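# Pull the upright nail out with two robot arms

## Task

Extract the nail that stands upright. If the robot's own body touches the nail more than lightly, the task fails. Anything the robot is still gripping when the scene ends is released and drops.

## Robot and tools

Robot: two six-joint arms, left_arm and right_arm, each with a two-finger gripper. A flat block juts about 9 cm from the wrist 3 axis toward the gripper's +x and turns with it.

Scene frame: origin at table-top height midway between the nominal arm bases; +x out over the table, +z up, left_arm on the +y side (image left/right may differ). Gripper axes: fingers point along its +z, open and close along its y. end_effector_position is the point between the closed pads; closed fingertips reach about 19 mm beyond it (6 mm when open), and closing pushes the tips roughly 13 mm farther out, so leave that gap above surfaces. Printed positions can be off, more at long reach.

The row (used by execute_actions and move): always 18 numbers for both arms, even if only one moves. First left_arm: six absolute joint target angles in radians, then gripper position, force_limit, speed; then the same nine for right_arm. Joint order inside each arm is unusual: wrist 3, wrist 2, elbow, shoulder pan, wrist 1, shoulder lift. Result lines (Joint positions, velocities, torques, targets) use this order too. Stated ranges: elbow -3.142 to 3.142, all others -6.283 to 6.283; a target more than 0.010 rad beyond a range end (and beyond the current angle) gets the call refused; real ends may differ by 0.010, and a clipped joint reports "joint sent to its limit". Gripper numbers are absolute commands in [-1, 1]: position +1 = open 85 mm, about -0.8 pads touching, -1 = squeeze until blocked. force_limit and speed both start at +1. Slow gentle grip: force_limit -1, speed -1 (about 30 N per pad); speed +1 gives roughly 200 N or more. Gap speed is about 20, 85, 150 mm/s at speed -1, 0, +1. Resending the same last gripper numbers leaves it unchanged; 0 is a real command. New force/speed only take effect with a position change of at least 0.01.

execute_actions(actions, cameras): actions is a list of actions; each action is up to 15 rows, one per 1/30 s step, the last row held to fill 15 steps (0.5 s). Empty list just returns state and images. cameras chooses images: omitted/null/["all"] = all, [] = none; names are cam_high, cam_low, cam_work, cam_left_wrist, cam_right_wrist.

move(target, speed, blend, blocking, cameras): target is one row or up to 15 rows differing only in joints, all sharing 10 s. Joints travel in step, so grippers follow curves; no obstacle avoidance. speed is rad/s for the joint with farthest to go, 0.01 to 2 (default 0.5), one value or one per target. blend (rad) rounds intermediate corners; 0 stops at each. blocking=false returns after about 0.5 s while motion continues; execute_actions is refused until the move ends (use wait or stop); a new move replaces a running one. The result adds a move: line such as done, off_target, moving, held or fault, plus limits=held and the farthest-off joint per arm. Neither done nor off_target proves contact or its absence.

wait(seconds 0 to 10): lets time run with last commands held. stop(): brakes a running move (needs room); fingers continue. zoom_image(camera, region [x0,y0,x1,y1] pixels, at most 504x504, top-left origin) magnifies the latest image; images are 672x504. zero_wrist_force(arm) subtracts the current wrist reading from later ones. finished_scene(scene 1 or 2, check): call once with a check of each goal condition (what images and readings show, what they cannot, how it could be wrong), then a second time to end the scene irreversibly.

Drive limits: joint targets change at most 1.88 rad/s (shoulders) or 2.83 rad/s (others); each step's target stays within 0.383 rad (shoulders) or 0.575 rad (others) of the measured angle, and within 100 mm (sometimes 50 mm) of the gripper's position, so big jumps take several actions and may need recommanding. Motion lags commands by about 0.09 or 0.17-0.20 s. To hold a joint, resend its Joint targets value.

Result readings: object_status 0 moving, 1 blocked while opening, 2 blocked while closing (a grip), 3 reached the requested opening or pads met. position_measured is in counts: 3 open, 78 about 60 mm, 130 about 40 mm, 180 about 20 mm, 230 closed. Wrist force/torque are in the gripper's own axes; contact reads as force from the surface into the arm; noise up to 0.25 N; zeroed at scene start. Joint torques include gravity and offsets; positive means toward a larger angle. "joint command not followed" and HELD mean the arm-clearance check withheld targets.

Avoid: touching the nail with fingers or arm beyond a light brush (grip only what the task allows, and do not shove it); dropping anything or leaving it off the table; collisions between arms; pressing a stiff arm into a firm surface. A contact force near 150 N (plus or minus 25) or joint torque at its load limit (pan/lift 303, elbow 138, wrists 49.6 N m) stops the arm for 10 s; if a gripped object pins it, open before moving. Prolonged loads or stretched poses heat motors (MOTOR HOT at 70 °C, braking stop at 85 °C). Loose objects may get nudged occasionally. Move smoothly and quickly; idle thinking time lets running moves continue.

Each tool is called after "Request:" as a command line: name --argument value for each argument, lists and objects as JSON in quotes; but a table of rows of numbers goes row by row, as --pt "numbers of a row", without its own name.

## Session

Request:
execute_actions --actions '[]'

Request:
zoom_image --camera "cam_work" --region '[100, 80, 500, 380]'

Scene clock: 0.00 s.
left_arm: end_effector_position=(+0.3962, +0.7907, +0.1429) position_measured=3 object_status=3 end_effector_quat_wxyz=(-0.054, +0.451, +0.878, +0.154) end_effector_velocity=(+0.000, +0.000, +0.000) end_effector_angular_velocity=(+0.000, +0.001, +0.000) | right_arm: end_effector_position=(+0.4453, -0.4000, +0.3594) position_measured=3 object_status=3 end_effector_quat_wxyz=(-0.091, +0.981, +0.054, +0.161) end_effector_velocity=(+0.000, +0.000, +0.000) end_effector_angular_velocity=(-0.001, +0.000, +0.000)
Joint names: [wrist 3, wrist 2, elbow, shoulder pan, wrist 1, shoulder lift]
Joint positions: left_arm=[0.893 -1.244 2.472 -0.044 -2.311 -1.759] | right_arm=[-2.28 1.419 -2.409 4.141 -1.173 -0.789]
Joint velocities: left_arm=[0 0 0 0 0 0.001] | right_arm=[-0.001 0 0 -0.001 0 -0.001]
Joint torques (N m): no reading
Motor temperatures (°C): left_arm=[32 32 29 26 35 30] | right_arm=[33 25 29 31 36 29]
Wrist force (N): no reading
Wrist torque (N m): no reading
Wrist force, peak (N): no reading
Joint targets: left_arm=[0.893 -1.244 2.472 -0.044 -2.311 -1.759] | right_arm=[-2.280 1.419 -2.409 4.141 -1.173 -0.789]
Tool commands: left_gripper/position=+1.0 left_gripper/force_limit=+1.0 left_gripper/speed=+1.0 right_gripper/position=+1.0 right_gripper/force_limit=+1.0 right_gripper/speed=+1.0

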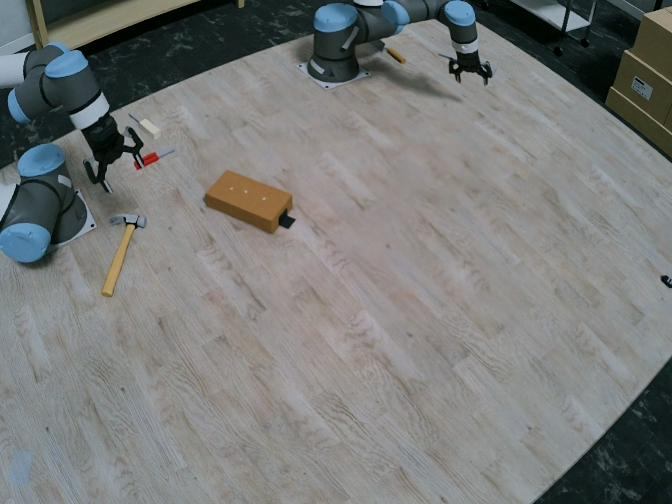

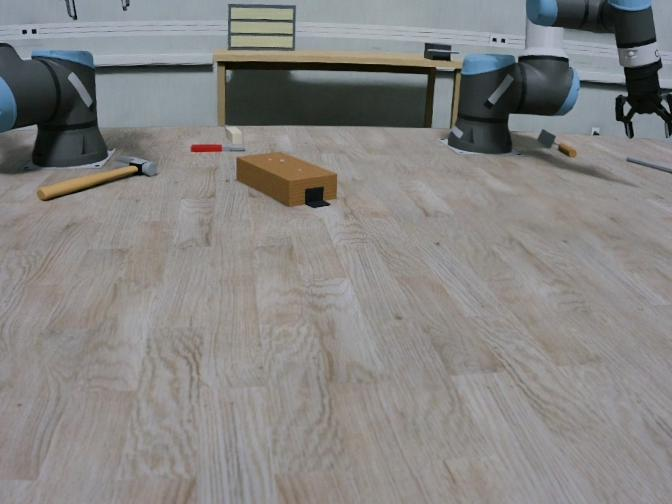

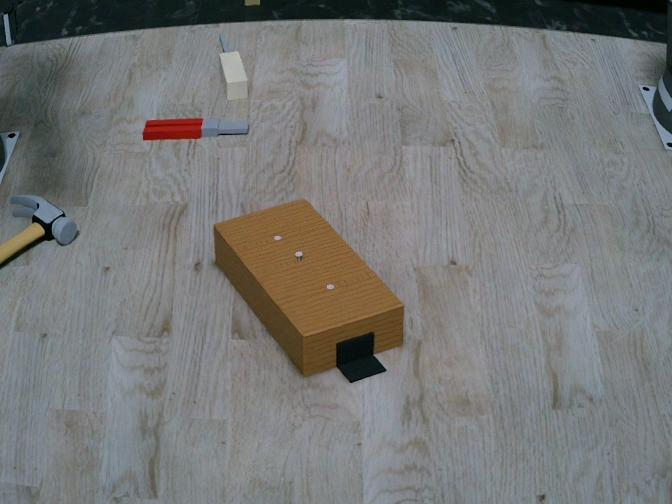

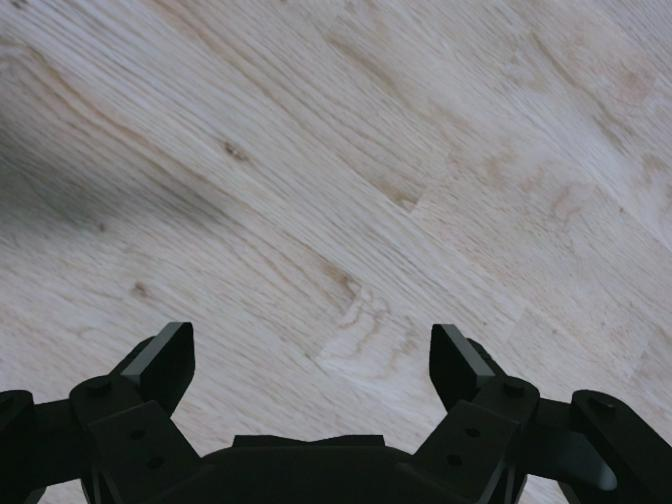

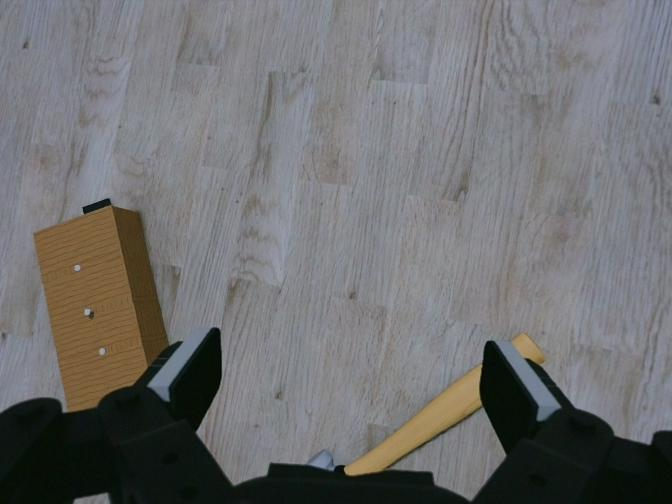

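Scaled by 1.260 from the camera's 672x504 image, which has a finer 960x720 frame.

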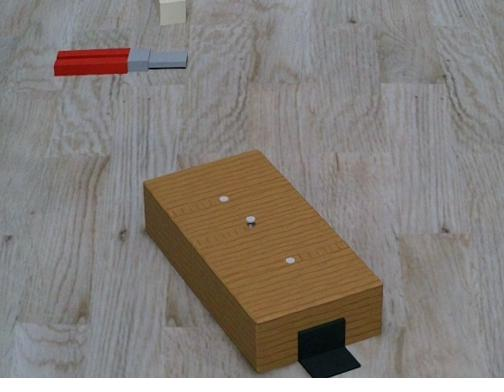

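Request:
move --target '[0.064,-2.579,1.638,0.610,-0.433,-1.302,1,1,1,-4.5536,1.5708,-2.4113,4.1556,-1.5198,-0.7812,1,1,1]' --speed 0.8 --cameras '["cam_high","cam_left_wrist","cam_right_wrist"]'

Scene clock: 5.07 s.
left_arm: end_effector_position=(+0.4404, +0.8129, +0.4490) position_measured=3 object_status=3 end_effector_quat_wxyz=(-0.442, -0.483, +0.541, -0.528) end_effector_velocity=(+0.001, +0.000, -0.001) end_effector_angular_velocity=(-0.002, +0.004, +0.002) | right_arm: end_effector_position=(+0.3585, -0.4483, +0.2991) position_measured=3 object_status=3 end_effector_quat_wxyz=(+0.000, +0.351, +0.936, +0.000) end_effector_velocity=(+0.000, +0.000, +0.000) end_effector_angular_velocity=(+0.000, +0.000, +0.002)
Joint names: [wrist 3, wrist 2, elbow, shoulder pan, wrist 1, shoulder lift]
Joint positions: left_arm=[0.064 -2.579 1.638 0.61 -0.433 -1.302] | right_arm=[-4.553 1.571 -2.411 4.156 -1.52 -0.781]
Joint velocities: left_arm=[-0.001 -0.002 0 0 0.001 0.002] | right_arm=[-0.001 0 0 0 -0.001 0.001]
Joint torques (N m): left_arm=[-2.06 -2.34 -49.48 16.02 5.11 -43.36] | right_arm=[-3.31 3.88 40.6 20.37 0.91 1.55]
Motor temperatures (°C): left_arm=[32 32 29 26 35 30] | right_arm=[33 25 29 31 36 29]
Wrist force (N): left_arm=[1.6 0.3 0.6] | right_arm=[-2.1 0.6 -0.4]
Wrist torque (N m): left_arm=[0.02 -0.15 -0.21] | right_arm=[0.06 0.09 0.12]
Wrist force, peak (N): left_arm=[2.4 -0.6 -0.9] | right_arm=[-2.2 0.5 -0.6]
Joint targets: left_arm=[0.064 -2.579 1.638 0.610 -0.433 -1.302] | right_arm=[-4.554 1.571 -2.411 4.156 -1.520 -0.781]
move: done
Images, in order (width x height): cam_high 672x504, cam_left_wrist 672x504, cam_right_wrist 672x504.

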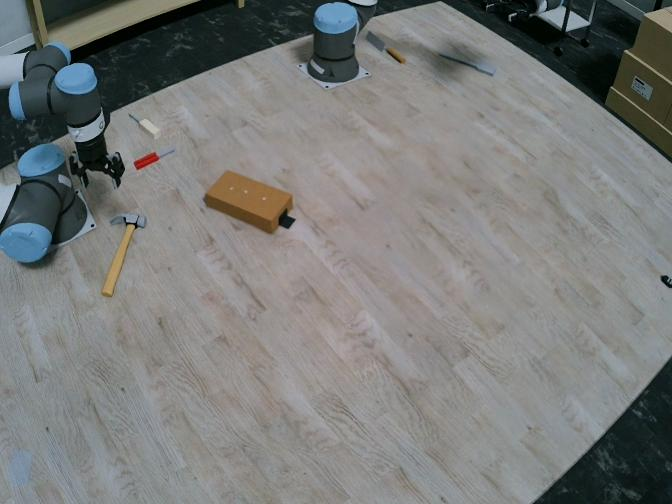

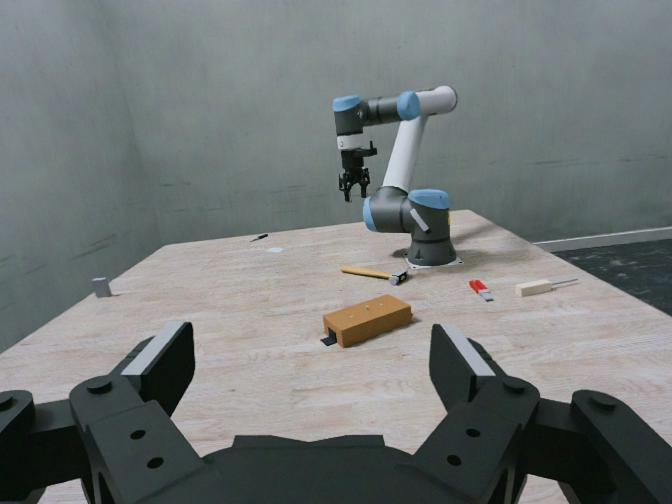

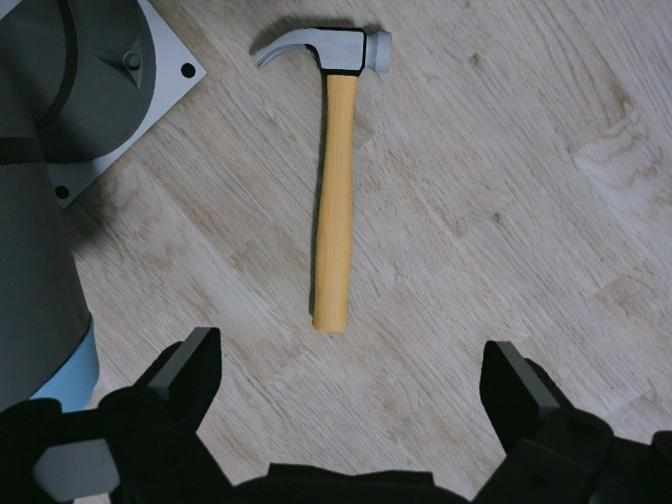

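Request:
move --target '[0.064,-2.579,1.638,0.610,-0.433,-1.302,1,1,1,-1.1624,-1.5708,-2.2262,4.3615,-4.4030,-1.2249,1,1,1]' --speed 1.0 --cameras '["cam_right_wrist","cam_high"]'

Scene clock: 11.77 s.
left_arm: end_effector_position=(+0.4404, +0.8129, +0.4490) position_measured=3 object_status=3 end_effector_quat_wxyz=(-0.442, -0.483, +0.541, -0.528) end_effector_velocity=(+0.000, +0.000, +0.000) end_effector_angular_velocity=(+0.000, +0.000, +0.000) | right_arm: end_effector_position=(+0.3137, -0.4295, +0.2991) position_measured=3 object_status=3 end_effector_quat_wxyz=(+0.000, +0.371, +0.928, +0.000) end_effector_velocity=(-0.001, +0.000, +0.000) end_effector_angular_velocity=(-0.001, +0.002, -0.001)
Joint names: [wrist 3, wrist 2, elbow, shoulder pan, wrist 1, shoulder lift]
Joint positions: left_arm=[0.064 -2.579 1.638 0.61 -0.433 -1.302] | right_arm=[-1.163 -1.571 -2.226 4.361 -4.403 -1.225]
Joint velocities: left_arm=[0 -0.001 0 -0.001 0 0] | right_arm=[0.002 -0.002 0 0.001 -0.002 0]
Joint torques (N m): left_arm=[-1.83 -1.78 -35.24 10.28 -1.19 -45.37] | right_arm=[2.85 -2.74 40.89 22.15 -8.42 -0.92]
Motor temperatures (°C): left_arm=[32 32 29 26 35 30] | right_arm=[33 25 29 31 36 29]
Wrist force (N): left_arm=[1.6 0.3 0.6] | right_arm=[-1.8 0.4 -0.7]
Wrist torque (N m): left_arm=[0.03 -0.14 -0.22] | right_arm=[-0.01 0.15 0.12]
Wrist force, peak (N): left_arm=[2.0 0.3 0.8] | right_arm=[-6.0 2.0 0.9]
Joint targets: left_arm=[0.064 -2.579 1.638 0.610 -0.433 -1.302] | right_arm=[-1.162 -1.571 -2.226 4.361 -4.403 -1.225]
move: done
Images, in order (width x height): cam_high 672x504, cam_right_wrist 672x504.

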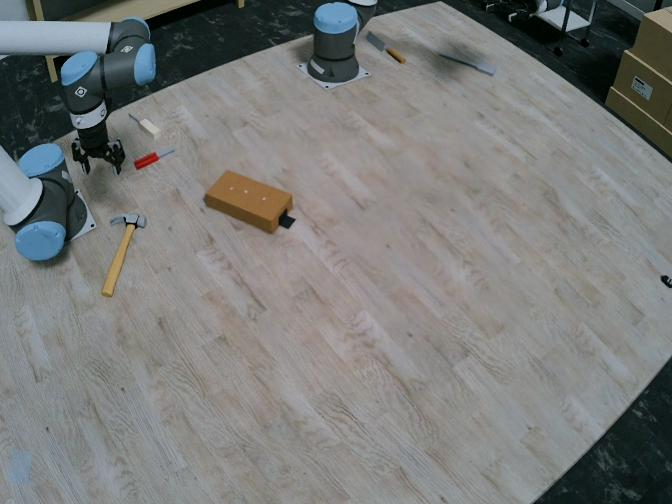

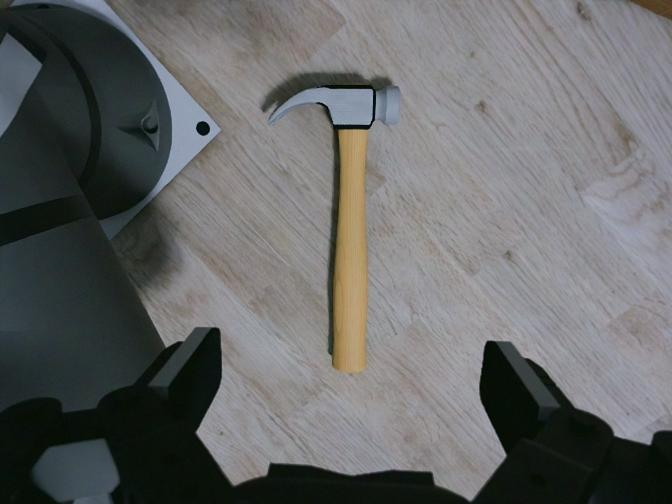

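Request:
move --target '[0.064,-2.579,1.638,0.610,-0.433,-1.302,1,1,1,-1.1624,-1.5708,-2.4691,4.3615,-3.9197,-1.4652,1,1,1]' --speed 0.5 --cameras '["cam_right_wrist"]'

Scene clock: 13.57 s.
left_arm: end_effector_position=(+0.4404, +0.8129, +0.4490) position_measured=3 object_status=3 end_effector_quat_wxyz=(-0.442, -0.483, +0.541, -0.528) end_effector_velocity=(+0.000, +0.001, -0.001) end_effector_angular_velocity=(-0.001, +0.001, +0.001) | right_arm: end_effector_position=(+0.3137, -0.4295, +0.0990) position_measured=3 object_status=3 end_effector_quat_wxyz=(+0.000, +0.371, +0.928, +0.000) end_effector_velocity=(+0.000, +0.000, +0.000) end_effector_angular_velocity=(+0.002, -0.001, +0.001)
Joint names: [wrist 3, wrist 2, elbow, shoulder pan, wrist 1, shoulder lift]
Joint positions: left_arm=[0.064 -2.579 1.638 0.61 -0.433 -1.302] | right_arm=[-1.162 -1.571 -2.469 4.362 -3.92 -1.465]
Joint velocities: left_arm=[0 0 0 0.001 0 0.001] | right_arm=[-0.001 0 -0.001 0 0.001 0.002]
Joint torques (N m): left_arm=[-1.52 -0.97 -36.66 10.01 -1.27 -46.21] | right_arm=[3.06 -2.53 18.87 19.96 -0.53 6.48]
Motor temperatures (°C): left_arm=[32 32 29 26 35 30] | right_arm=[33 25 29 31 36 29]
Wrist force (N): left_arm=[1.6 0.0 0.6] | right_arm=[-2.0 0.4 -1.0]
Wrist torque (N m): left_arm=[-0.02 -0.14 -0.21] | right_arm=[0.03 0.14 0.09]
Wrist force, peak (N): left_arm=[2.1 0.2 0.4] | right_arm=[-2.3 0.2 -2.9]
Joint targets: left_arm=[0.064 -2.579 1.638 0.610 -0.433 -1.302] | right_arm=[-1.162 -1.571 -2.469 4.361 -3.920 -1.465]
move: done
Images, in order (width x height): cam_right_wrist 672x504.

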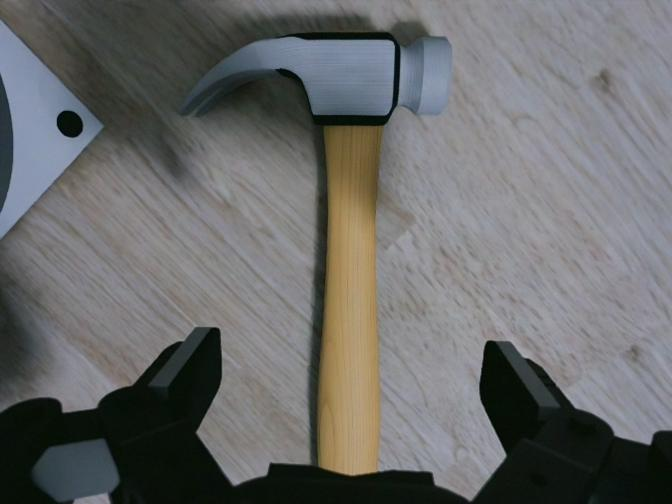

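Request:
move --target '[0.064,-2.579,1.638,0.610,-0.433,-1.302,1,1,1,-1.1624,-1.5708,-2.5285,4.3615,-3.6978,-1.6277,0.15,-1,-1]' --speed 0.15 --cameras '[]'

Request:
move --target '[0.064,-2.579,1.638,0.610,-0.433,-1.302,1,1,1,-1.1624,-1.5708,-2.5285,4.3615,-3.6978,-1.6277,-1,1,-1]' --cameras '["cam_right_wrist"]'

Scene clock: 16.23 s.
left_arm: end_effector_position=(+0.4404, +0.8129, +0.4490) position_measured=3 object_status=3 end_effector_quat_wxyz=(-0.442, -0.483, +0.541, -0.528) end_effector_velocity=(+0.000, +0.000, +0.000) end_effector_angular_velocity=(+0.000, -0.001, +0.001) | right_arm: end_effector_position=(+0.3137, -0.4296, +0.0231) position_measured=110 object_status=0 end_effector_quat_wxyz=(+0.000, +0.371, +0.928, +0.000) end_effector_velocity=(+0.000, +0.000, +0.000) end_effector_angular_velocity=(+0.001, +0.000, +0.001)
Joint names: [wrist 3, wrist 2, elbow, shoulder pan, wrist 1, shoulder lift]
Joint positions: left_arm=[0.064 -2.579 1.638 0.61 -0.433 -1.302] | right_arm=[-1.162 -1.571 -2.529 4.362 -3.698 -1.628]
Joint velocities: left_arm=[0 -0.001 0 0 0 0] | right_arm=[0 0 0 0.001 0 0]
Joint torques (N m): left_arm=[-1.76 -0.74 -37.66 8.68 -0.89 -46.64] | right_arm=[3.05 -2.17 11.79 17.35 -1.15 15.23]
Motor temperatures (°C): left_arm=[32 32 29 26 35 30] | right_arm=[33 25 29 31 36 29]
Wrist force (N): left_arm=[1.7 -0.1 0.7] | right_arm=[-0.9 0.6 -0.9]
Wrist torque (N m): left_arm=[-0.05 -0.16 -0.22] | right_arm=[0.02 0.00 0.13]
Wrist force, peak (N): left_arm=[2.0 0.1 0.8] | right_arm=[-2.1 0.5 -1.5]
Joint targets: left_arm=[0.064 -2.579 1.638 0.610 -0.433 -1.302] | right_arm=[-1.162 -1.571 -2.528 4.361 -3.698 -1.628]
move: done
No camera images: "cameras" was empty.

Scene clock: 17.90 s.
left_arm: end_effector_position=(+0.4404, +0.8129, +0.4490) position_measured=3 object_status=3 end_effector_quat_wxyz=(-0.442, -0.483, +0.541, -0.528) end_effector_velocity=(+0.000, +0.000, +0.000) end_effector_angular_velocity=(+0.000, +0.000, +0.000) | right_arm: end_effector_position=(+0.3136, -0.4296, +0.0231) position_measured=170 object_status=0 end_effector_quat_wxyz=(+0.000, +0.371, +0.928, +0.000) end_effector_velocity=(+0.000, -0.001, +0.000) end_effector_angular_velocity=(-0.001, +0.000, -0.001)
Joint names: [wrist 3, wrist 2, elbow, shoulder pan, wrist 1, shoulder lift]
Joint positions: left_arm=[0.064 -2.579 1.638 0.61 -0.433 -1.302] | right_arm=[-1.162 -1.571 -2.529 4.362 -3.698 -1.628]
Joint velocities: left_arm=[0 0 -0.001 0 0 0.001] | right_arm=[-0.001 0 0 -0.002 0 -0.001]
Joint torques (N m): left_arm=[-1.77 -0.88 -37.8 7.41 -0.77 -45.8] | right_arm=[2.96 -1.3 17.06 16.35 -0.92 14.67]
Motor temperatures (°C): left_arm=[32 32 29 26 35 30] | right_arm=[33 25 29 31 36 29]
Wrist force (N): left_arm=[1.5 0.3 0.8] | right_arm=[0.8 -6.7 -38.0]
Wrist torque (N m): left_arm=[0.03 -0.13 -0.22] | right_arm=[0.24 -0.11 -0.22]
Wrist force, peak (N): left_arm=[2.0 0.1 0.2] | right_arm=[0.7 -6.9 -39.1]
Joint targets: left_arm=[0.064 -2.579 1.638 0.610 -0.433 -1.302] | right_arm=[-1.162 -1.571 -2.528 4.361 -3.698 -1.628]
move: done
Images, in order (width x height): cam_right_wrist 672x504.

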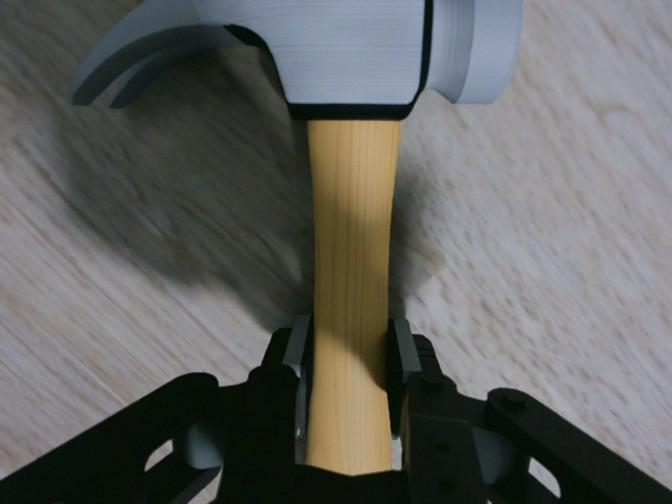

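Request:
move --pt "0.064 -2.579 1.638 0.610 -0.433 -1.302 1 1 1 -1.1624 -1.5708 -2.4691 4.3615 -3.9197 -1.4652 -1 1 -1" --pt "0.064 -2.579 1.638 0.610 -0.433 -1.302 1 1 1 -1.9391 -1.5708 -1.9761 4.6932 -4.1534 -1.7246 -1 1 -1" --speed 0.4 --blend 0.1 --cameras '["cam_right_wrist","cam_work"]'

Scene clock: 22.47 s.
left_arm: end_effector_position=(+0.4404, +0.8129, +0.4490) position_measured=3 object_status=3 end_effector_quat_wxyz=(-0.442, -0.483, +0.541, -0.528) end_effector_velocity=(+0.000, +0.000, +0.000) end_effector_angular_velocity=(+0.000, +0.001, -0.001) | right_arm: end_effector_position=(+0.2591, -0.1181, +0.1991) position_measured=231 object_status=0 end_effector_quat_wxyz=(+0.000, -0.173, +0.985, +0.000) end_effector_velocity=(+0.000, +0.001, +0.000) end_effector_angular_velocity=(+0.000, +0.000, +0.002)
Joint names: [wrist 3, wrist 2, elbow, shoulder pan, wrist 1, shoulder lift]
Joint positions: left_arm=[0.064 -2.579 1.638 0.61 -0.433 -1.302] | right_arm=[-1.939 -1.571 -1.976 4.693 -4.153 -1.725]
Joint velocities: left_arm=[0 0 0 0 0 0] | right_arm=[-0.001 0 0.001 0.001 0 -0.001]
Joint torques (N m): left_arm=[-1.35 -0.88 -39.19 6.49 -0.1 -48.41] | right_arm=[-3.27 3.64 37.2 19.16 -8.74 38.76]
Motor temperatures (°C): left_arm=[32 32 29 26 35 30] | right_arm=[33 25 29 30 36 29]
Wrist force (N): left_arm=[1.5 0.3 0.5] | right_arm=[-1.0 0.2 -0.8]
Wrist torque (N m): left_arm=[0.03 -0.13 -0.21] | right_arm=[0.02 0.01 0.21]
Wrist force, peak (N): left_arm=[2.1 0.2 0.5] | right_arm=[0.4 -7.5 -39.7]
Joint targets: left_arm=[0.064 -2.579 1.638 0.610 -0.433 -1.302] | right_arm=[-1.939 -1.571 -1.976 4.693 -4.153 -1.725]
move: done
Images, in order (width x height): cam_work 672x504, cam_right_wrist 672x504.

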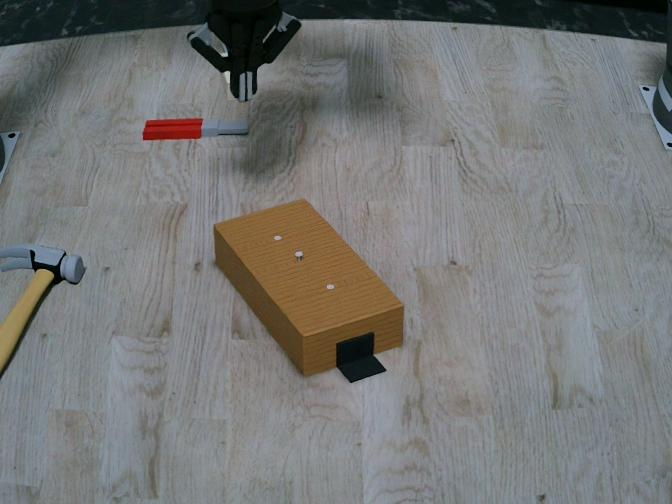

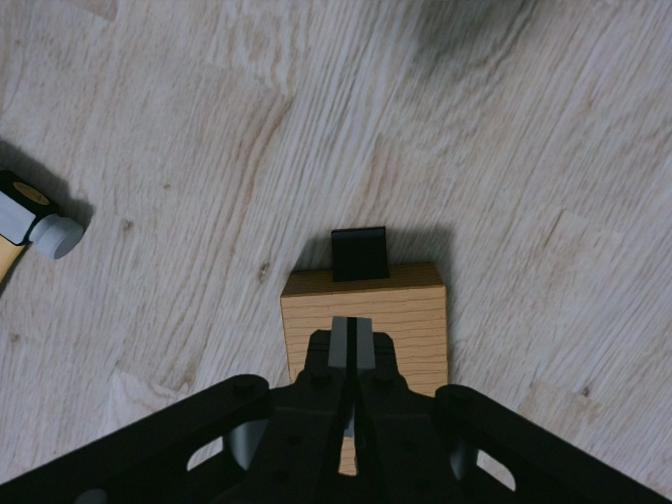

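Request:
move --target '[0.064,-2.579,1.638,0.610,-0.433,-1.302,1,1,1,-1.9436,-1.5708,-2.1056,4.0778,-4.3528,-1.3956,1,1,1]' --speed 0.5 --cameras '["cam_right_wrist"]'

Scene clock: 27.53 s.
left_arm: end_effector_position=(+0.4404, +0.8129, +0.4490) position_measured=3 object_status=3 end_effector_quat_wxyz=(-0.442, -0.483, +0.541, -0.528) end_effector_velocity=(+0.000, +0.000, -0.001) end_effector_angular_velocity=(-0.001, +0.002, -0.001) | right_arm: end_effector_position=(+0.3987, -0.4283, +0.2989) position_measured=3 object_status=3 end_effector_quat_wxyz=(+0.000, +0.131, +0.991, +0.000) end_effector_velocity=(+0.000, -0.002, +0.001) end_effector_angular_velocity=(+0.000, +0.000, -0.003)
Joint names: [wrist 3, wrist 2, elbow, shoulder pan, wrist 1, shoulder lift]
Joint positions: left_arm=[0.064 -2.579 1.638 0.61 -0.433 -1.302] | right_arm=[-1.944 -1.571 -2.106 4.078 -4.353 -1.396]
Joint velocities: left_arm=[0 0.001 0 0 0 0.002] | right_arm=[0 0 0 -0.003 -0.002 0.001]
Joint torques (N m): left_arm=[-1.43 -0.62 -41.45 4.31 0.38 -50.82] | right_arm=[-3.01 2.89 28.32 -17.78 -8.51 37.39]
Motor temperatures (°C): left_arm=[32 32 29 26 35 30] | right_arm=[33 25 29 30 36 29]
Wrist force (N): left_arm=[1.5 0.1 0.7] | right_arm=[-1.3 0.2 -1.2]
Wrist torque (N m): left_arm=[-0.01 -0.13 -0.22] | right_arm=[0.11 0.08 0.10]
Wrist force, peak (N): left_arm=[2.1 -0.1 0.5] | right_arm=[-2.2 -2.5 -1.5]
Joint targets: left_arm=[0.064 -2.579 1.638 0.610 -0.433 -1.302] | right_arm=[-1.944 -1.571 -2.106 4.078 -4.353 -1.396]
move: done
Images, in order (width x height): cam_right_wrist 672x504.

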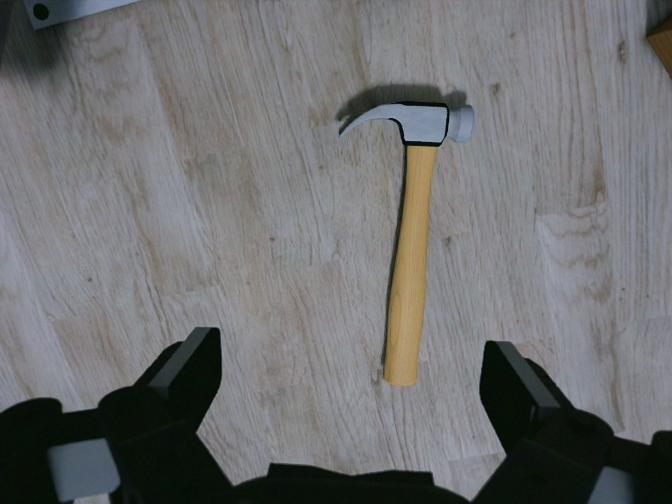

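Request:
move --target '[0.064,-2.579,1.638,0.610,-0.433,-1.302,1,1,1,-1.8083,-1.5708,-2.2394,4.1258,-3.9228,-1.6917,0.2,1,1]' --speed 0.5 --cameras '["cam_right_wrist"]'

Scene clock: 29.83 s.
left_arm: end_effector_position=(+0.4404, +0.8129, +0.4490) position_measured=3 object_status=3 end_effector_quat_wxyz=(-0.442, -0.483, +0.541, -0.528) end_effector_velocity=(+0.001, +0.000, -0.001) end_effector_angular_velocity=(+0.000, +0.000, -0.001) | right_arm: end_effector_position=(+0.4181, -0.3729, +0.0992) position_measured=104 object_status=3 end_effector_quat_wxyz=(+0.000, +0.175, +0.985, +0.000) end_effector_velocity=(+0.000, +0.000, -0.001) end_effector_angular_velocity=(-0.001, +0.001, -0.001)
Joint names: [wrist 3, wrist 2, elbow, shoulder pan, wrist 1, shoulder lift]
Joint positions: left_arm=[0.064 -2.579 1.638 0.61 -0.433 -1.302] | right_arm=[-1.808 -1.571 -2.239 4.126 -3.923 -1.692]
Joint velocities: left_arm=[0 0 -0.001 0 0 0.002] | right_arm=[0.001 0 0 0 0.001 -0.002]
Joint torques (N m): left_arm=[-1.16 -0.12 -42.42 2.74 0.8 -51.07] | right_arm=[3.35 2.67 18.41 19.67 -0.54 29.19]
Motor temperatures (°C): left_arm=[32 32 29 26 35 30] | right_arm=[33 25 29 30 36 29]
Wrist force (N): left_arm=[1.7 0.0 0.6] | right_arm=[-1.1 0.4 -1.7]
Wrist torque (N m): left_arm=[-0.03 -0.16 -0.21] | right_arm=[0.06 0.08 0.11]
Wrist force, peak (N): left_arm=[2.0 0.2 0.7] | right_arm=[-0.8 -0.8 -3.8]
Joint targets: left_arm=[0.064 -2.579 1.638 0.610 -0.433 -1.302] | right_arm=[-1.808 -1.571 -2.239 4.126 -3.923 -1.692]
move: done
Images, in order (width x height): cam_right_wrist 672x504.

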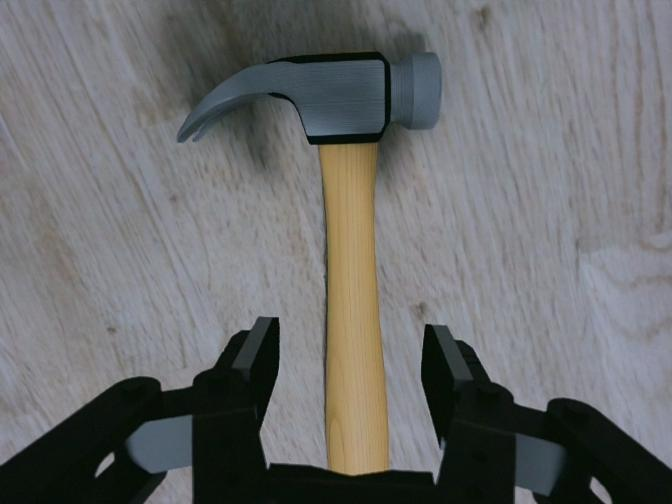

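Request:
move --target '[0.064,-2.579,1.638,0.610,-0.433,-1.302,1,1,1,-1.838,-1.5708,-2.2859,4.1258,-3.7523,-1.8158,0.2,1,1]' --speed 0.15 --cameras '[]'

Request:
move --target '[0.064,-2.579,1.638,0.610,-0.433,-1.302,1,1,1,-1.838,-1.5708,-2.2859,4.1258,-3.7523,-1.8158,-1,1,1]' --cameras '[]'

Request:
move --target '[0.064,-2.579,1.638,0.610,-0.433,-1.302,1,1,1,-1.838,-1.5708,-2.2636,4.1258,-3.8341,-1.7562,-1,1,1]' --speed 0.15 --cameras '["cam_right_wrist","cam_work"]'

Scene clock: 31.73 s.
left_arm: end_effector_position=(+0.4404, +0.8129, +0.4490) position_measured=3 object_status=3 end_effector_quat_wxyz=(-0.442, -0.483, +0.541, -0.528) end_effector_velocity=(+0.000, +0.000, +0.000) end_effector_angular_velocity=(+0.000, -0.001, +0.000) | right_arm: end_effector_position=(+0.4181, -0.3729, +0.0230) position_measured=104 object_status=3 end_effector_quat_wxyz=(+0.000, +0.160, +0.987, +0.000) end_effector_velocity=(+0.000, +0.000, -0.001) end_effector_angular_velocity=(+0.000, +0.000, +0.002)
Joint names: [wrist 3, wrist 2, elbow, shoulder pan, wrist 1, shoulder lift]
Joint positions: left_arm=[0.064 -2.579 1.638 0.61 -0.433 -1.302] | right_arm=[-1.838 -1.571 -2.286 4.126 -3.752 -1.816]
Joint velocities: left_arm=[0 0 -0.001 0 0 0] | right_arm=[0 0 -0.001 0.001 0.002 -0.002]
Joint torques (N m): left_arm=[-1.29 -0.32 -42.96 2.94 1.35 -54.85] | right_arm=[-3.03 2.67 12.8 18.83 -0.39 35.07]
Motor temperatures (°C): left_arm=[32 32 29 26 35 30] | right_arm=[33 25 29 30 36 29]
Wrist force (N): left_arm=[1.6 0.1 0.5] | right_arm=[-1.1 0.7 -1.6]
Wrist torque (N m): left_arm=[-0.01 -0.13 -0.21] | right_arm=[0.02 0.06 0.10]
Wrist force, peak (N): left_arm=[2.0 0.2 0.5] | right_arm=[-1.5 0.3 -2.3]
Joint targets: left_arm=[0.064 -2.579 1.638 0.610 -0.433 -1.302] | right_arm=[-1.838 -1.571 -2.286 4.126 -3.752 -1.816]
move: done
No camera images: "cameras" was empty.

Scene clock: 32.23 s.
left_arm: end_effector_position=(+0.4404, +0.8129, +0.4490) position_measured=3 object_status=3 end_effector_quat_wxyz=(-0.442, -0.483, +0.541, -0.528) end_effector_velocity=(+0.000, +0.000, +0.000) end_effector_angular_velocity=(+0.000, -0.001, -0.001) | right_arm: end_effector_position=(+0.4181, -0.3729, +0.0229) position_measured=175 object_status=2 end_effector_quat_wxyz=(+0.000, +0.160, +0.987, +0.000) end_effector_velocity=(+0.000, +0.000, +0.001) end_effector_angular_velocity=(+0.001, +0.000, -0.001)
Joint names: [wrist 3, wrist 2, elbow, shoulder pan, wrist 1, shoulder lift]
Joint positions: left_arm=[0.064 -2.579 1.638 0.61 -0.433 -1.302] | right_arm=[-1.838 -1.571 -2.286 4.126 -3.752 -1.816]
Joint velocities: left_arm=[0.001 0 -0.001 -0.001 0 0] | right_arm=[0.001 0 0 0 -0.001 0.002]
Joint torques (N m): left_arm=[-1.69 -0.53 -42.92 0.46 1.53 -51.04] | right_arm=[-0.93 2.34 14.87 19.93 2.75 32.59]
Motor temperatures (°C): left_arm=[32 32 29 26 35 30] | right_arm=[33 25 29 30 36 29]
Wrist force (N): left_arm=[1.7 -0.1 0.4] | right_arm=[-0.1 -6.3 -55.2]
Wrist torque (N m): left_arm=[-0.04 -0.16 -0.21] | right_arm=[0.34 -0.03 -0.90]
Wrist force, peak (N): left_arm=[1.8 0.2 0.8] | right_arm=[0.5 -6.6 -57.5]
Joint targets: left_arm=[0.064 -2.579 1.638 0.610 -0.433 -1.302] | right_arm=[-1.838 -1.571 -2.286 4.126 -3.752 -1.816]
move: done
No camera images: "cameras" was empty.

Scene clock: 33.20 s.
left_arm: end_effector_position=(+0.4404, +0.8129, +0.4490) position_measured=3 object_status=3 end_effector_quat_wxyz=(-0.442, -0.483, +0.541, -0.528) end_effector_velocity=(+0.000, +0.000, +0.001) end_effector_angular_velocity=(+0.001, -0.001, +0.001) | right_arm: end_effector_position=(+0.4190, -0.3716, +0.0590) position_measured=175 object_status=2 end_effector_quat_wxyz=(+0.000, +0.160, +0.987, +0.000) end_effector_velocity=(+0.000, +0.001, +0.001) end_effector_angular_velocity=(+0.001, -0.001, +0.000)
Joint names: [wrist 3, wrist 2, elbow, shoulder pan, wrist 1, shoulder lift]
Joint positions: left_arm=[0.064 -2.579 1.638 0.61 -0.433 -1.302] | right_arm=[-1.838 -1.571 -2.264 4.126 -3.834 -1.756]
Joint velocities: left_arm=[0 0 0 0 0 -0.001] | right_arm=[0.001 0 0.001 0.001 -0.001 0.002]
Joint torques (N m): left_arm=[-0.87 -0.46 -44.55 -4.42 1.22 -52.31] | right_arm=[3.13 2.22 29.99 17.03 -9.34 59.14]
Motor temperatures (°C): left_arm=[32 32 29 26 35 30] | right_arm=[33 25 29 30 36 29]
Wrist force (N): left_arm=[1.6 0.2 0.6] | right_arm=[-0.8 1.1 3.1]
Wrist torque (N m): left_arm=[0.01 -0.15 -0.21] | right_arm=[0.12 -0.26 0.10]
Wrist force, peak (N): left_arm=[1.9 0.3 0.5] | right_arm=[-0.4 -6.7 -55.6]
Joint targets: left_arm=[0.064 -2.579 1.638 0.610 -0.433 -1.302] | right_arm=[-1.838 -1.571 -2.264 4.126 -3.834 -1.756]
move: done
Images, in order (width x height): cam_work 672x504, cam_right_wrist 672x504.

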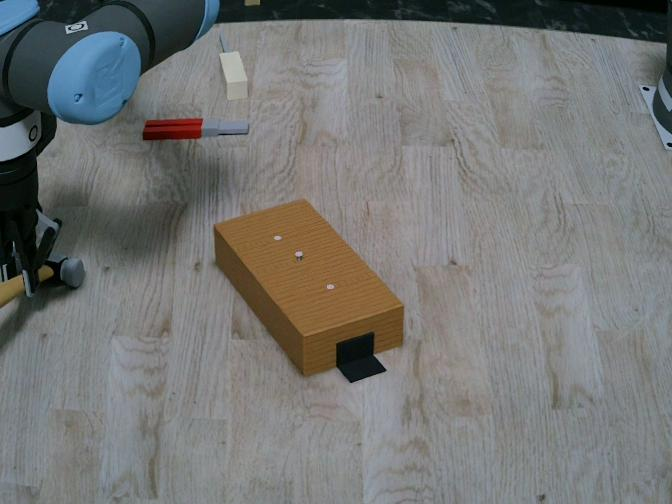

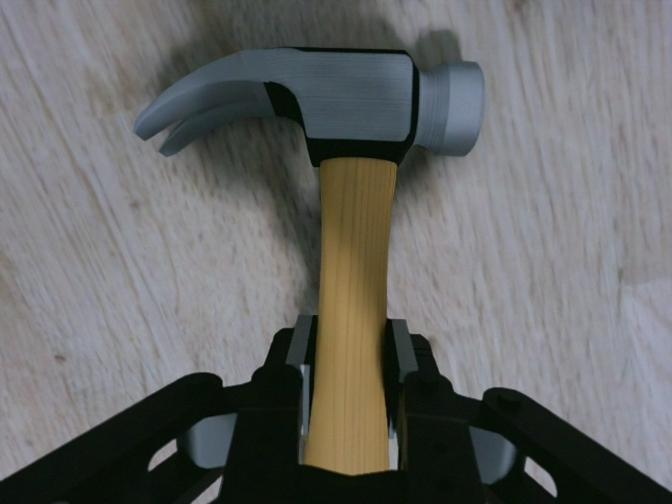

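Request:
move --pt "0.064 -2.579 1.638 0.610 -0.433 -1.302 1 1 1 -1.838 -1.5708 -2.2394 4.1258 -3.9228 -1.6917 -1 1 1" --pt "0.064 -2.579 1.638 0.610 -0.433 -1.302 1 1 1 -1.9117 -1.5708 -2.0857 4.7904 -4.0094 -1.7589 -1 1 1" --speed '[0.3,0.45]' --blend 0.05 --cameras '["cam_right_wrist","cam_work","cam_low"]'

Scene clock: 36.23 s.
left_arm: end_effector_position=(+0.4404, +0.8129, +0.4490) position_measured=3 object_status=3 end_effector_quat_wxyz=(-0.442, -0.483, +0.541, -0.528) end_effector_velocity=(+0.000, +0.001, -0.001) end_effector_angular_velocity=(-0.001, +0.001, +0.001) | right_arm: end_effector_position=(+0.2163, -0.1301, +0.1292) position_measured=175 object_status=2 end_effector_quat_wxyz=(+0.000, -0.207, +0.978, +0.000) end_effector_velocity=(+0.001, +0.000, +0.000) end_effector_angular_velocity=(+0.002, +0.000, -0.001)
Joint names: [wrist 3, wrist 2, elbow, shoulder pan, wrist 1, shoulder lift]
Joint positions: left_arm=[0.064 -2.579 1.638 0.61 -0.433 -1.302] | right_arm=[-1.912 -1.571 -2.086 4.79 -4.009 -1.759]
Joint velocities: left_arm=[0 0 0 0.001 0 0.002] | right_arm=[0 0 0 -0.001 0 0.001]
Joint torques (N m): left_arm=[-1.28 -0.82 -45.54 -3.52 1.83 -50.94] | right_arm=[-3.01 1.92 35.05 20.73 -8.69 40.37]
Motor temperatures (°C): left_arm=[32 32 29 26 35 30] | right_arm=[33 25 29 30 36 29]
Wrist force (N): left_arm=[2.0 0.2 0.9] | right_arm=[-0.8 0.4 3.9]
Wrist torque (N m): left_arm=[0.02 -0.22 -0.22] | right_arm=[0.07 -0.13 0.20]
Wrist force, peak (N): left_arm=[2.0 0.2 0.9] | right_arm=[-1.7 0.5 4.7]
Joint targets: left_arm=[0.064 -2.579 1.638 0.610 -0.433 -1.302] | right_arm=[-1.912 -1.571 -2.086 4.790 -4.009 -1.759]
move: done; blend cut to 0.0444 rad at target 1
Images, in order (width x height): cam_low 672x504, cam_work 672x504, cam_right_wrist 672x504.

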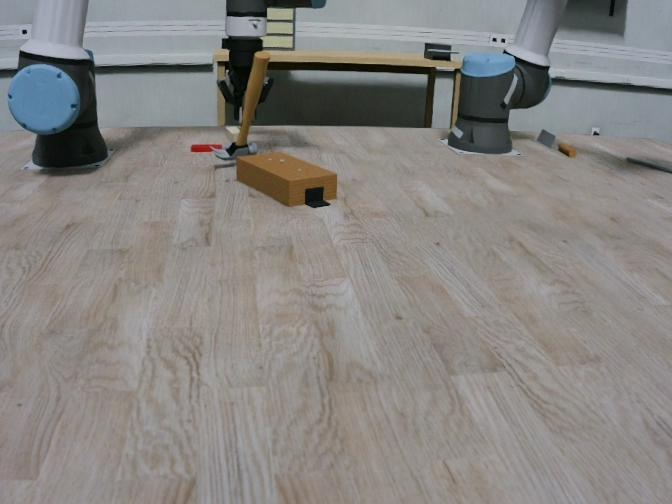

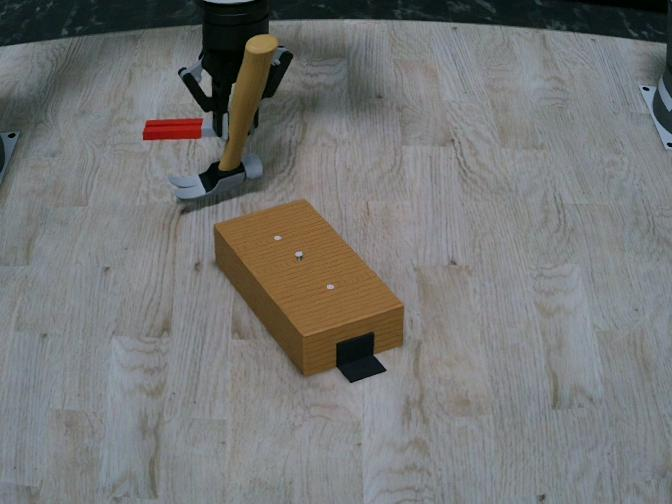

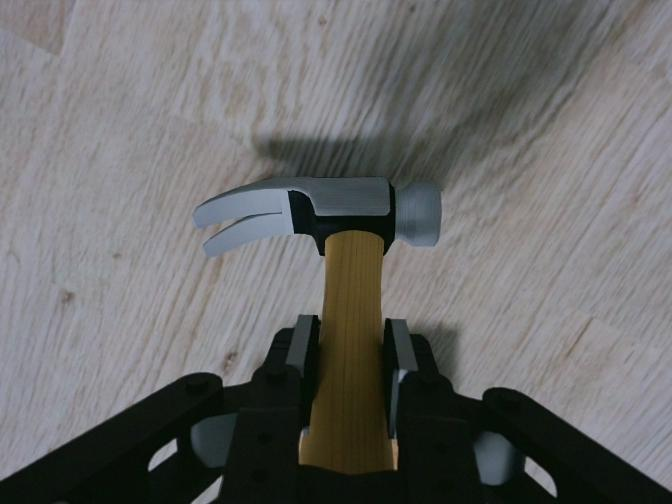

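Request:
move --target '[0.064,-2.579,1.638,0.610,-0.433,-1.302,1,1,1,-1.9117,-1.5708,-2.1316,4.7904,-3.8704,-1.852,-1,1,1]' --speed 0.12 --cameras '["cam_right_wrist","cam_work","cam_low"]'

Scene clock: 38.13 s.
left_arm: end_effector_position=(+0.4404, +0.8129, +0.4490) position_measured=3 object_status=3 end_effector_quat_wxyz=(-0.442, -0.483, +0.541, -0.528) end_effector_velocity=(+0.000, +0.000, +0.000) end_effector_angular_velocity=(+0.000, +0.000, +0.000) | right_arm: end_effector_position=(+0.2162, -0.1299, +0.0591) position_measured=175 object_status=2 end_effector_quat_wxyz=(+0.000, -0.207, +0.978, +0.000) end_effector_velocity=(+0.000, -0.001, -0.002) end_effector_angular_velocity=(-0.002, +0.000, +0.000)
Joint names: [wrist 3, wrist 2, elbow, shoulder pan, wrist 1, shoulder lift]
Joint positions: left_arm=[0.064 -2.579 1.638 0.61 -0.433 -1.302] | right_arm=[-1.912 -1.571 -2.132 4.79 -3.87 -1.852]
Joint velocities: left_arm=[0 0 -0.001 0 0 0] | right_arm=[0 0 -0.001 0 0.002 -0.003]
Joint torques (N m): left_arm=[-1.43 -0.76 -45.86 -1.31 2.03 -56.24] | right_arm=[-1.73 -2.88 10.44 12.32 -0.27 35.36]
Motor temperatures (°C): left_arm=[32 32 29 26 35 30] | right_arm=[33 25 29 30 36 29]
Wrist force (N): left_arm=[1.6 0.2 0.6] | right_arm=[-3.5 5.4 -14.3]
Wrist torque (N m): left_arm=[0.01 -0.15 -0.21] | right_arm=[0.38 -0.10 0.10]
Wrist force, peak (N): left_arm=[2.0 0.1 0.6] | right_arm=[-10.7 6.6 -25.7]
Joint targets: left_arm=[0.064 -2.579 1.638 0.610 -0.433 -1.302] | right_arm=[-1.912 -1.571 -2.132 4.790 -3.870 -1.852]
move: done
Images, in order (width x height): cam_low 672x504, cam_work 672x504, cam_right_wrist 672x504.

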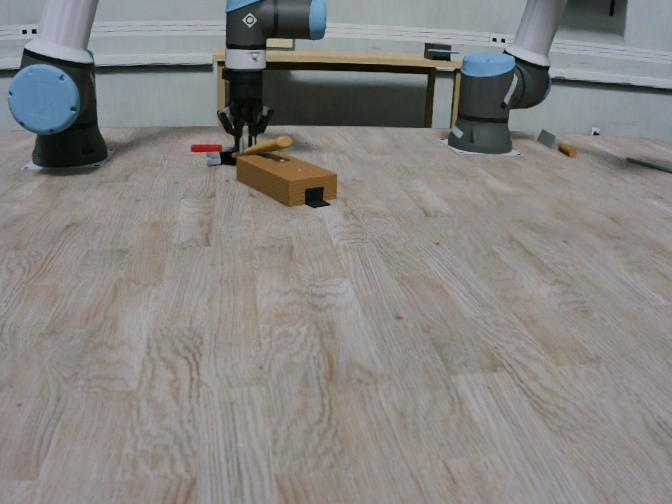

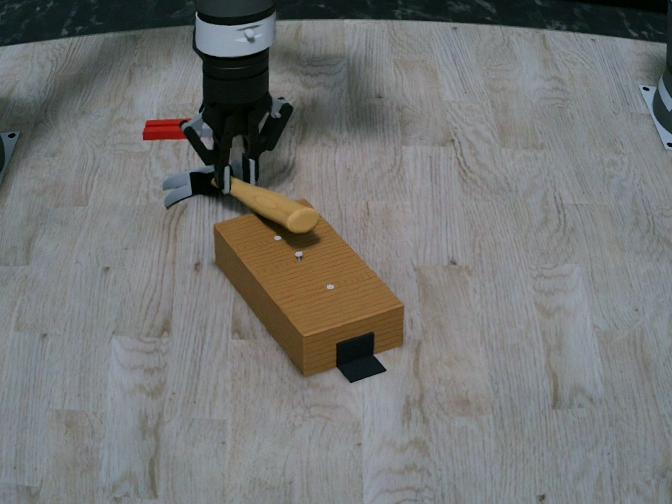

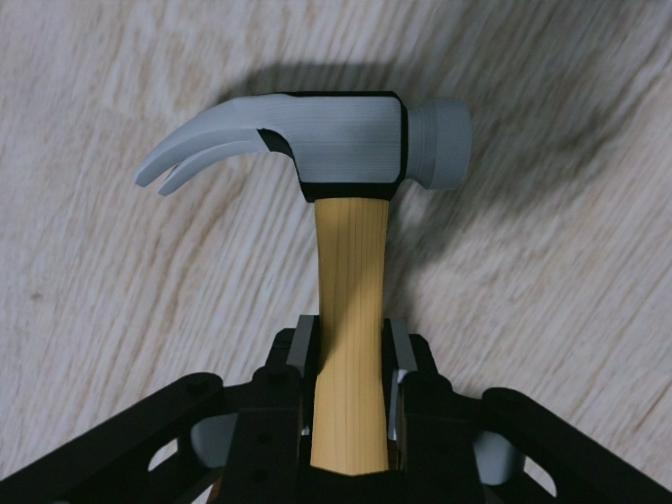

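Request:
move --target '[0.064,-2.579,1.638,0.610,-0.433,-1.302,1,1,1,-1.9117,-1.5708,-2.1316,4.7904,-3.8704,-1.852,0.2,1,-0.6]' --cameras '[]'

Request:
move --target '[0.064,-2.579,1.638,0.610,-0.433,-1.302,1,1,1,-1.9117,-1.5708,-2.1405,4.7904,-3.8367,-1.8768,0.2,1,-0.6]' --speed 0.12 --cameras '["cam_right_wrist","cam_work"]'

Scene clock: 40.77 s.
left_arm: end_effector_position=(+0.4404, +0.8129, +0.4490) position_measured=3 object_status=3 end_effector_quat_wxyz=(-0.442, -0.483, +0.541, -0.528) end_effector_velocity=(+0.000, +0.000, -0.001) end_effector_angular_velocity=(-0.001, +0.001, +0.000) | right_arm: end_effector_position=(+0.2162, -0.1300, +0.0590) position_measured=104 object_status=0 end_effector_quat_wxyz=(+0.000, -0.207, +0.978, +0.000) end_effector_velocity=(+0.000, +0.001, +0.000) end_effector_angular_velocity=(+0.002, +0.000, -0.001)
Joint names: [wrist 3, wrist 2, elbow, shoulder pan, wrist 1, shoulder lift]
Joint positions: left_arm=[0.064 -2.579 1.638 0.61 -0.433 -1.302] | right_arm=[-1.912 -1.571 -2.132 4.79 -3.87 -1.852]
Joint velocities: left_arm=[0 0 0 0 0 0.001] | right_arm=[0 0 0 0 0.001 0.001]
Joint torques (N m): left_arm=[-0.9 -0.75 -47.17 -6.66 2.18 -52.36] | right_arm=[0.98 -0.53 29.71 -5.96 -3.75 56.78]
Motor temperatures (°C): left_arm=[32 32 29 26 35 30] | right_arm=[33 25 29 30 36 29]
Wrist force (N): left_arm=[1.6 0.3 0.6] | right_arm=[-0.9 0.5 -0.5]
Wrist torque (N m): left_arm=[0.03 -0.15 -0.21] | right_arm=[0.15 0.00 0.15]
Wrist force, peak (N): left_arm=[1.9 0.1 0.7] | right_arm=[-3.8 5.7 -20.4]
Joint targets: left_arm=[0.064 -2.579 1.638 0.610 -0.433 -1.302] | right_arm=[-1.912 -1.571 -2.132 4.790 -3.870 -1.852]
move: done
No camera images: "cameras" was empty.

Scene clock: 41.57 s.
left_arm: end_effector_position=(+0.4404, +0.8129, +0.4490) position_measured=3 object_status=3 end_effector_quat_wxyz=(-0.442, -0.483, +0.541, -0.528) end_effector_velocity=(+0.000, +0.000, +0.000) end_effector_angular_velocity=(+0.000, +0.000, -0.001) | right_arm: end_effector_position=(+0.2162, -0.1300, +0.0421) position_measured=104 object_status=3 end_effector_quat_wxyz=(+0.000, -0.207, +0.978, +0.000) end_effector_velocity=(+0.000, +0.000, -0.001) end_effector_angular_velocity=(-0.001, +0.000, +0.000)
Joint names: [wrist 3, wrist 2, elbow, shoulder pan, wrist 1, shoulder lift]
Joint positions: left_arm=[0.064 -2.579 1.638 0.61 -0.433 -1.302] | right_arm=[-1.912 -1.571 -2.14 4.79 -3.837 -1.877]
Joint velocities: left_arm=[0 0 -0.001 0 0 0] | right_arm=[0 0 0 0 0.002 -0.002]
Joint torques (N m): left_arm=[-0.74 -0.72 -48.29 -6.51 2.39 -52.72] | right_arm=[1.81 0.35 15.91 -9.68 -0.57 43.22]
Motor temperatures (°C): left_arm=[32 32 29 26 35 30] | right_arm=[33 25 29 30 36 29]
Wrist force (N): left_arm=[1.7 0.1 0.8] | right_arm=[-0.6 1.0 -0.6]
Wrist torque (N m): left_arm=[-0.01 -0.16 -0.22] | right_arm=[0.22 -0.03 0.16]
Wrist force, peak (N): left_arm=[1.9 0.3 0.6] | right_arm=[-0.7 0.9 -1.5]
Joint targets: left_arm=[0.064 -2.579 1.638 0.610 -0.433 -1.302] | right_arm=[-1.912 -1.571 -2.140 4.790 -3.837 -1.877]
move: done
Images, in order (width x height): cam_work 672x504, cam_right_wrist 672x504.

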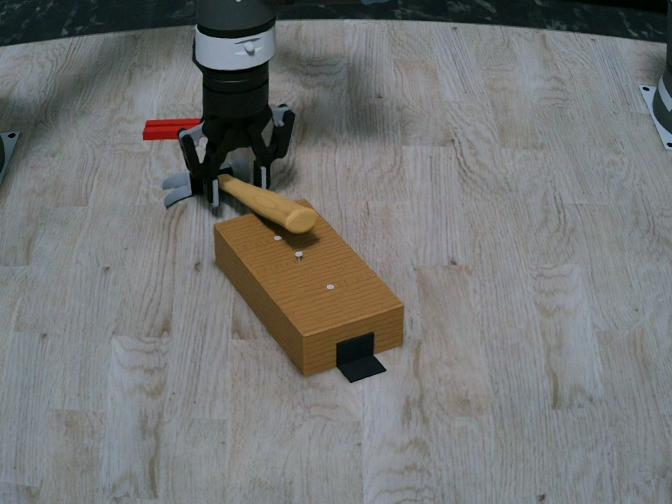

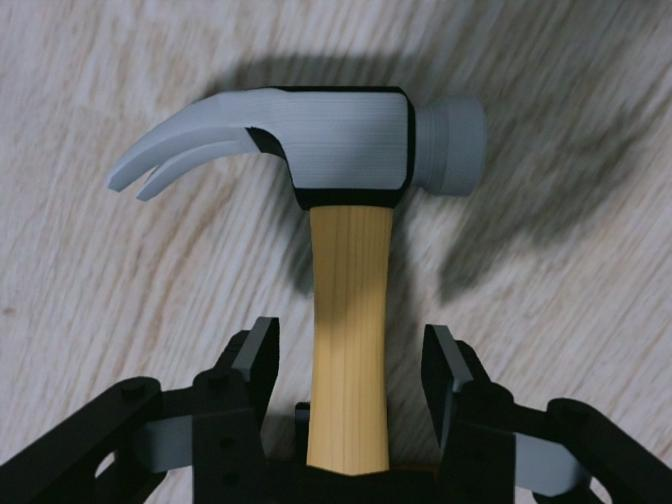

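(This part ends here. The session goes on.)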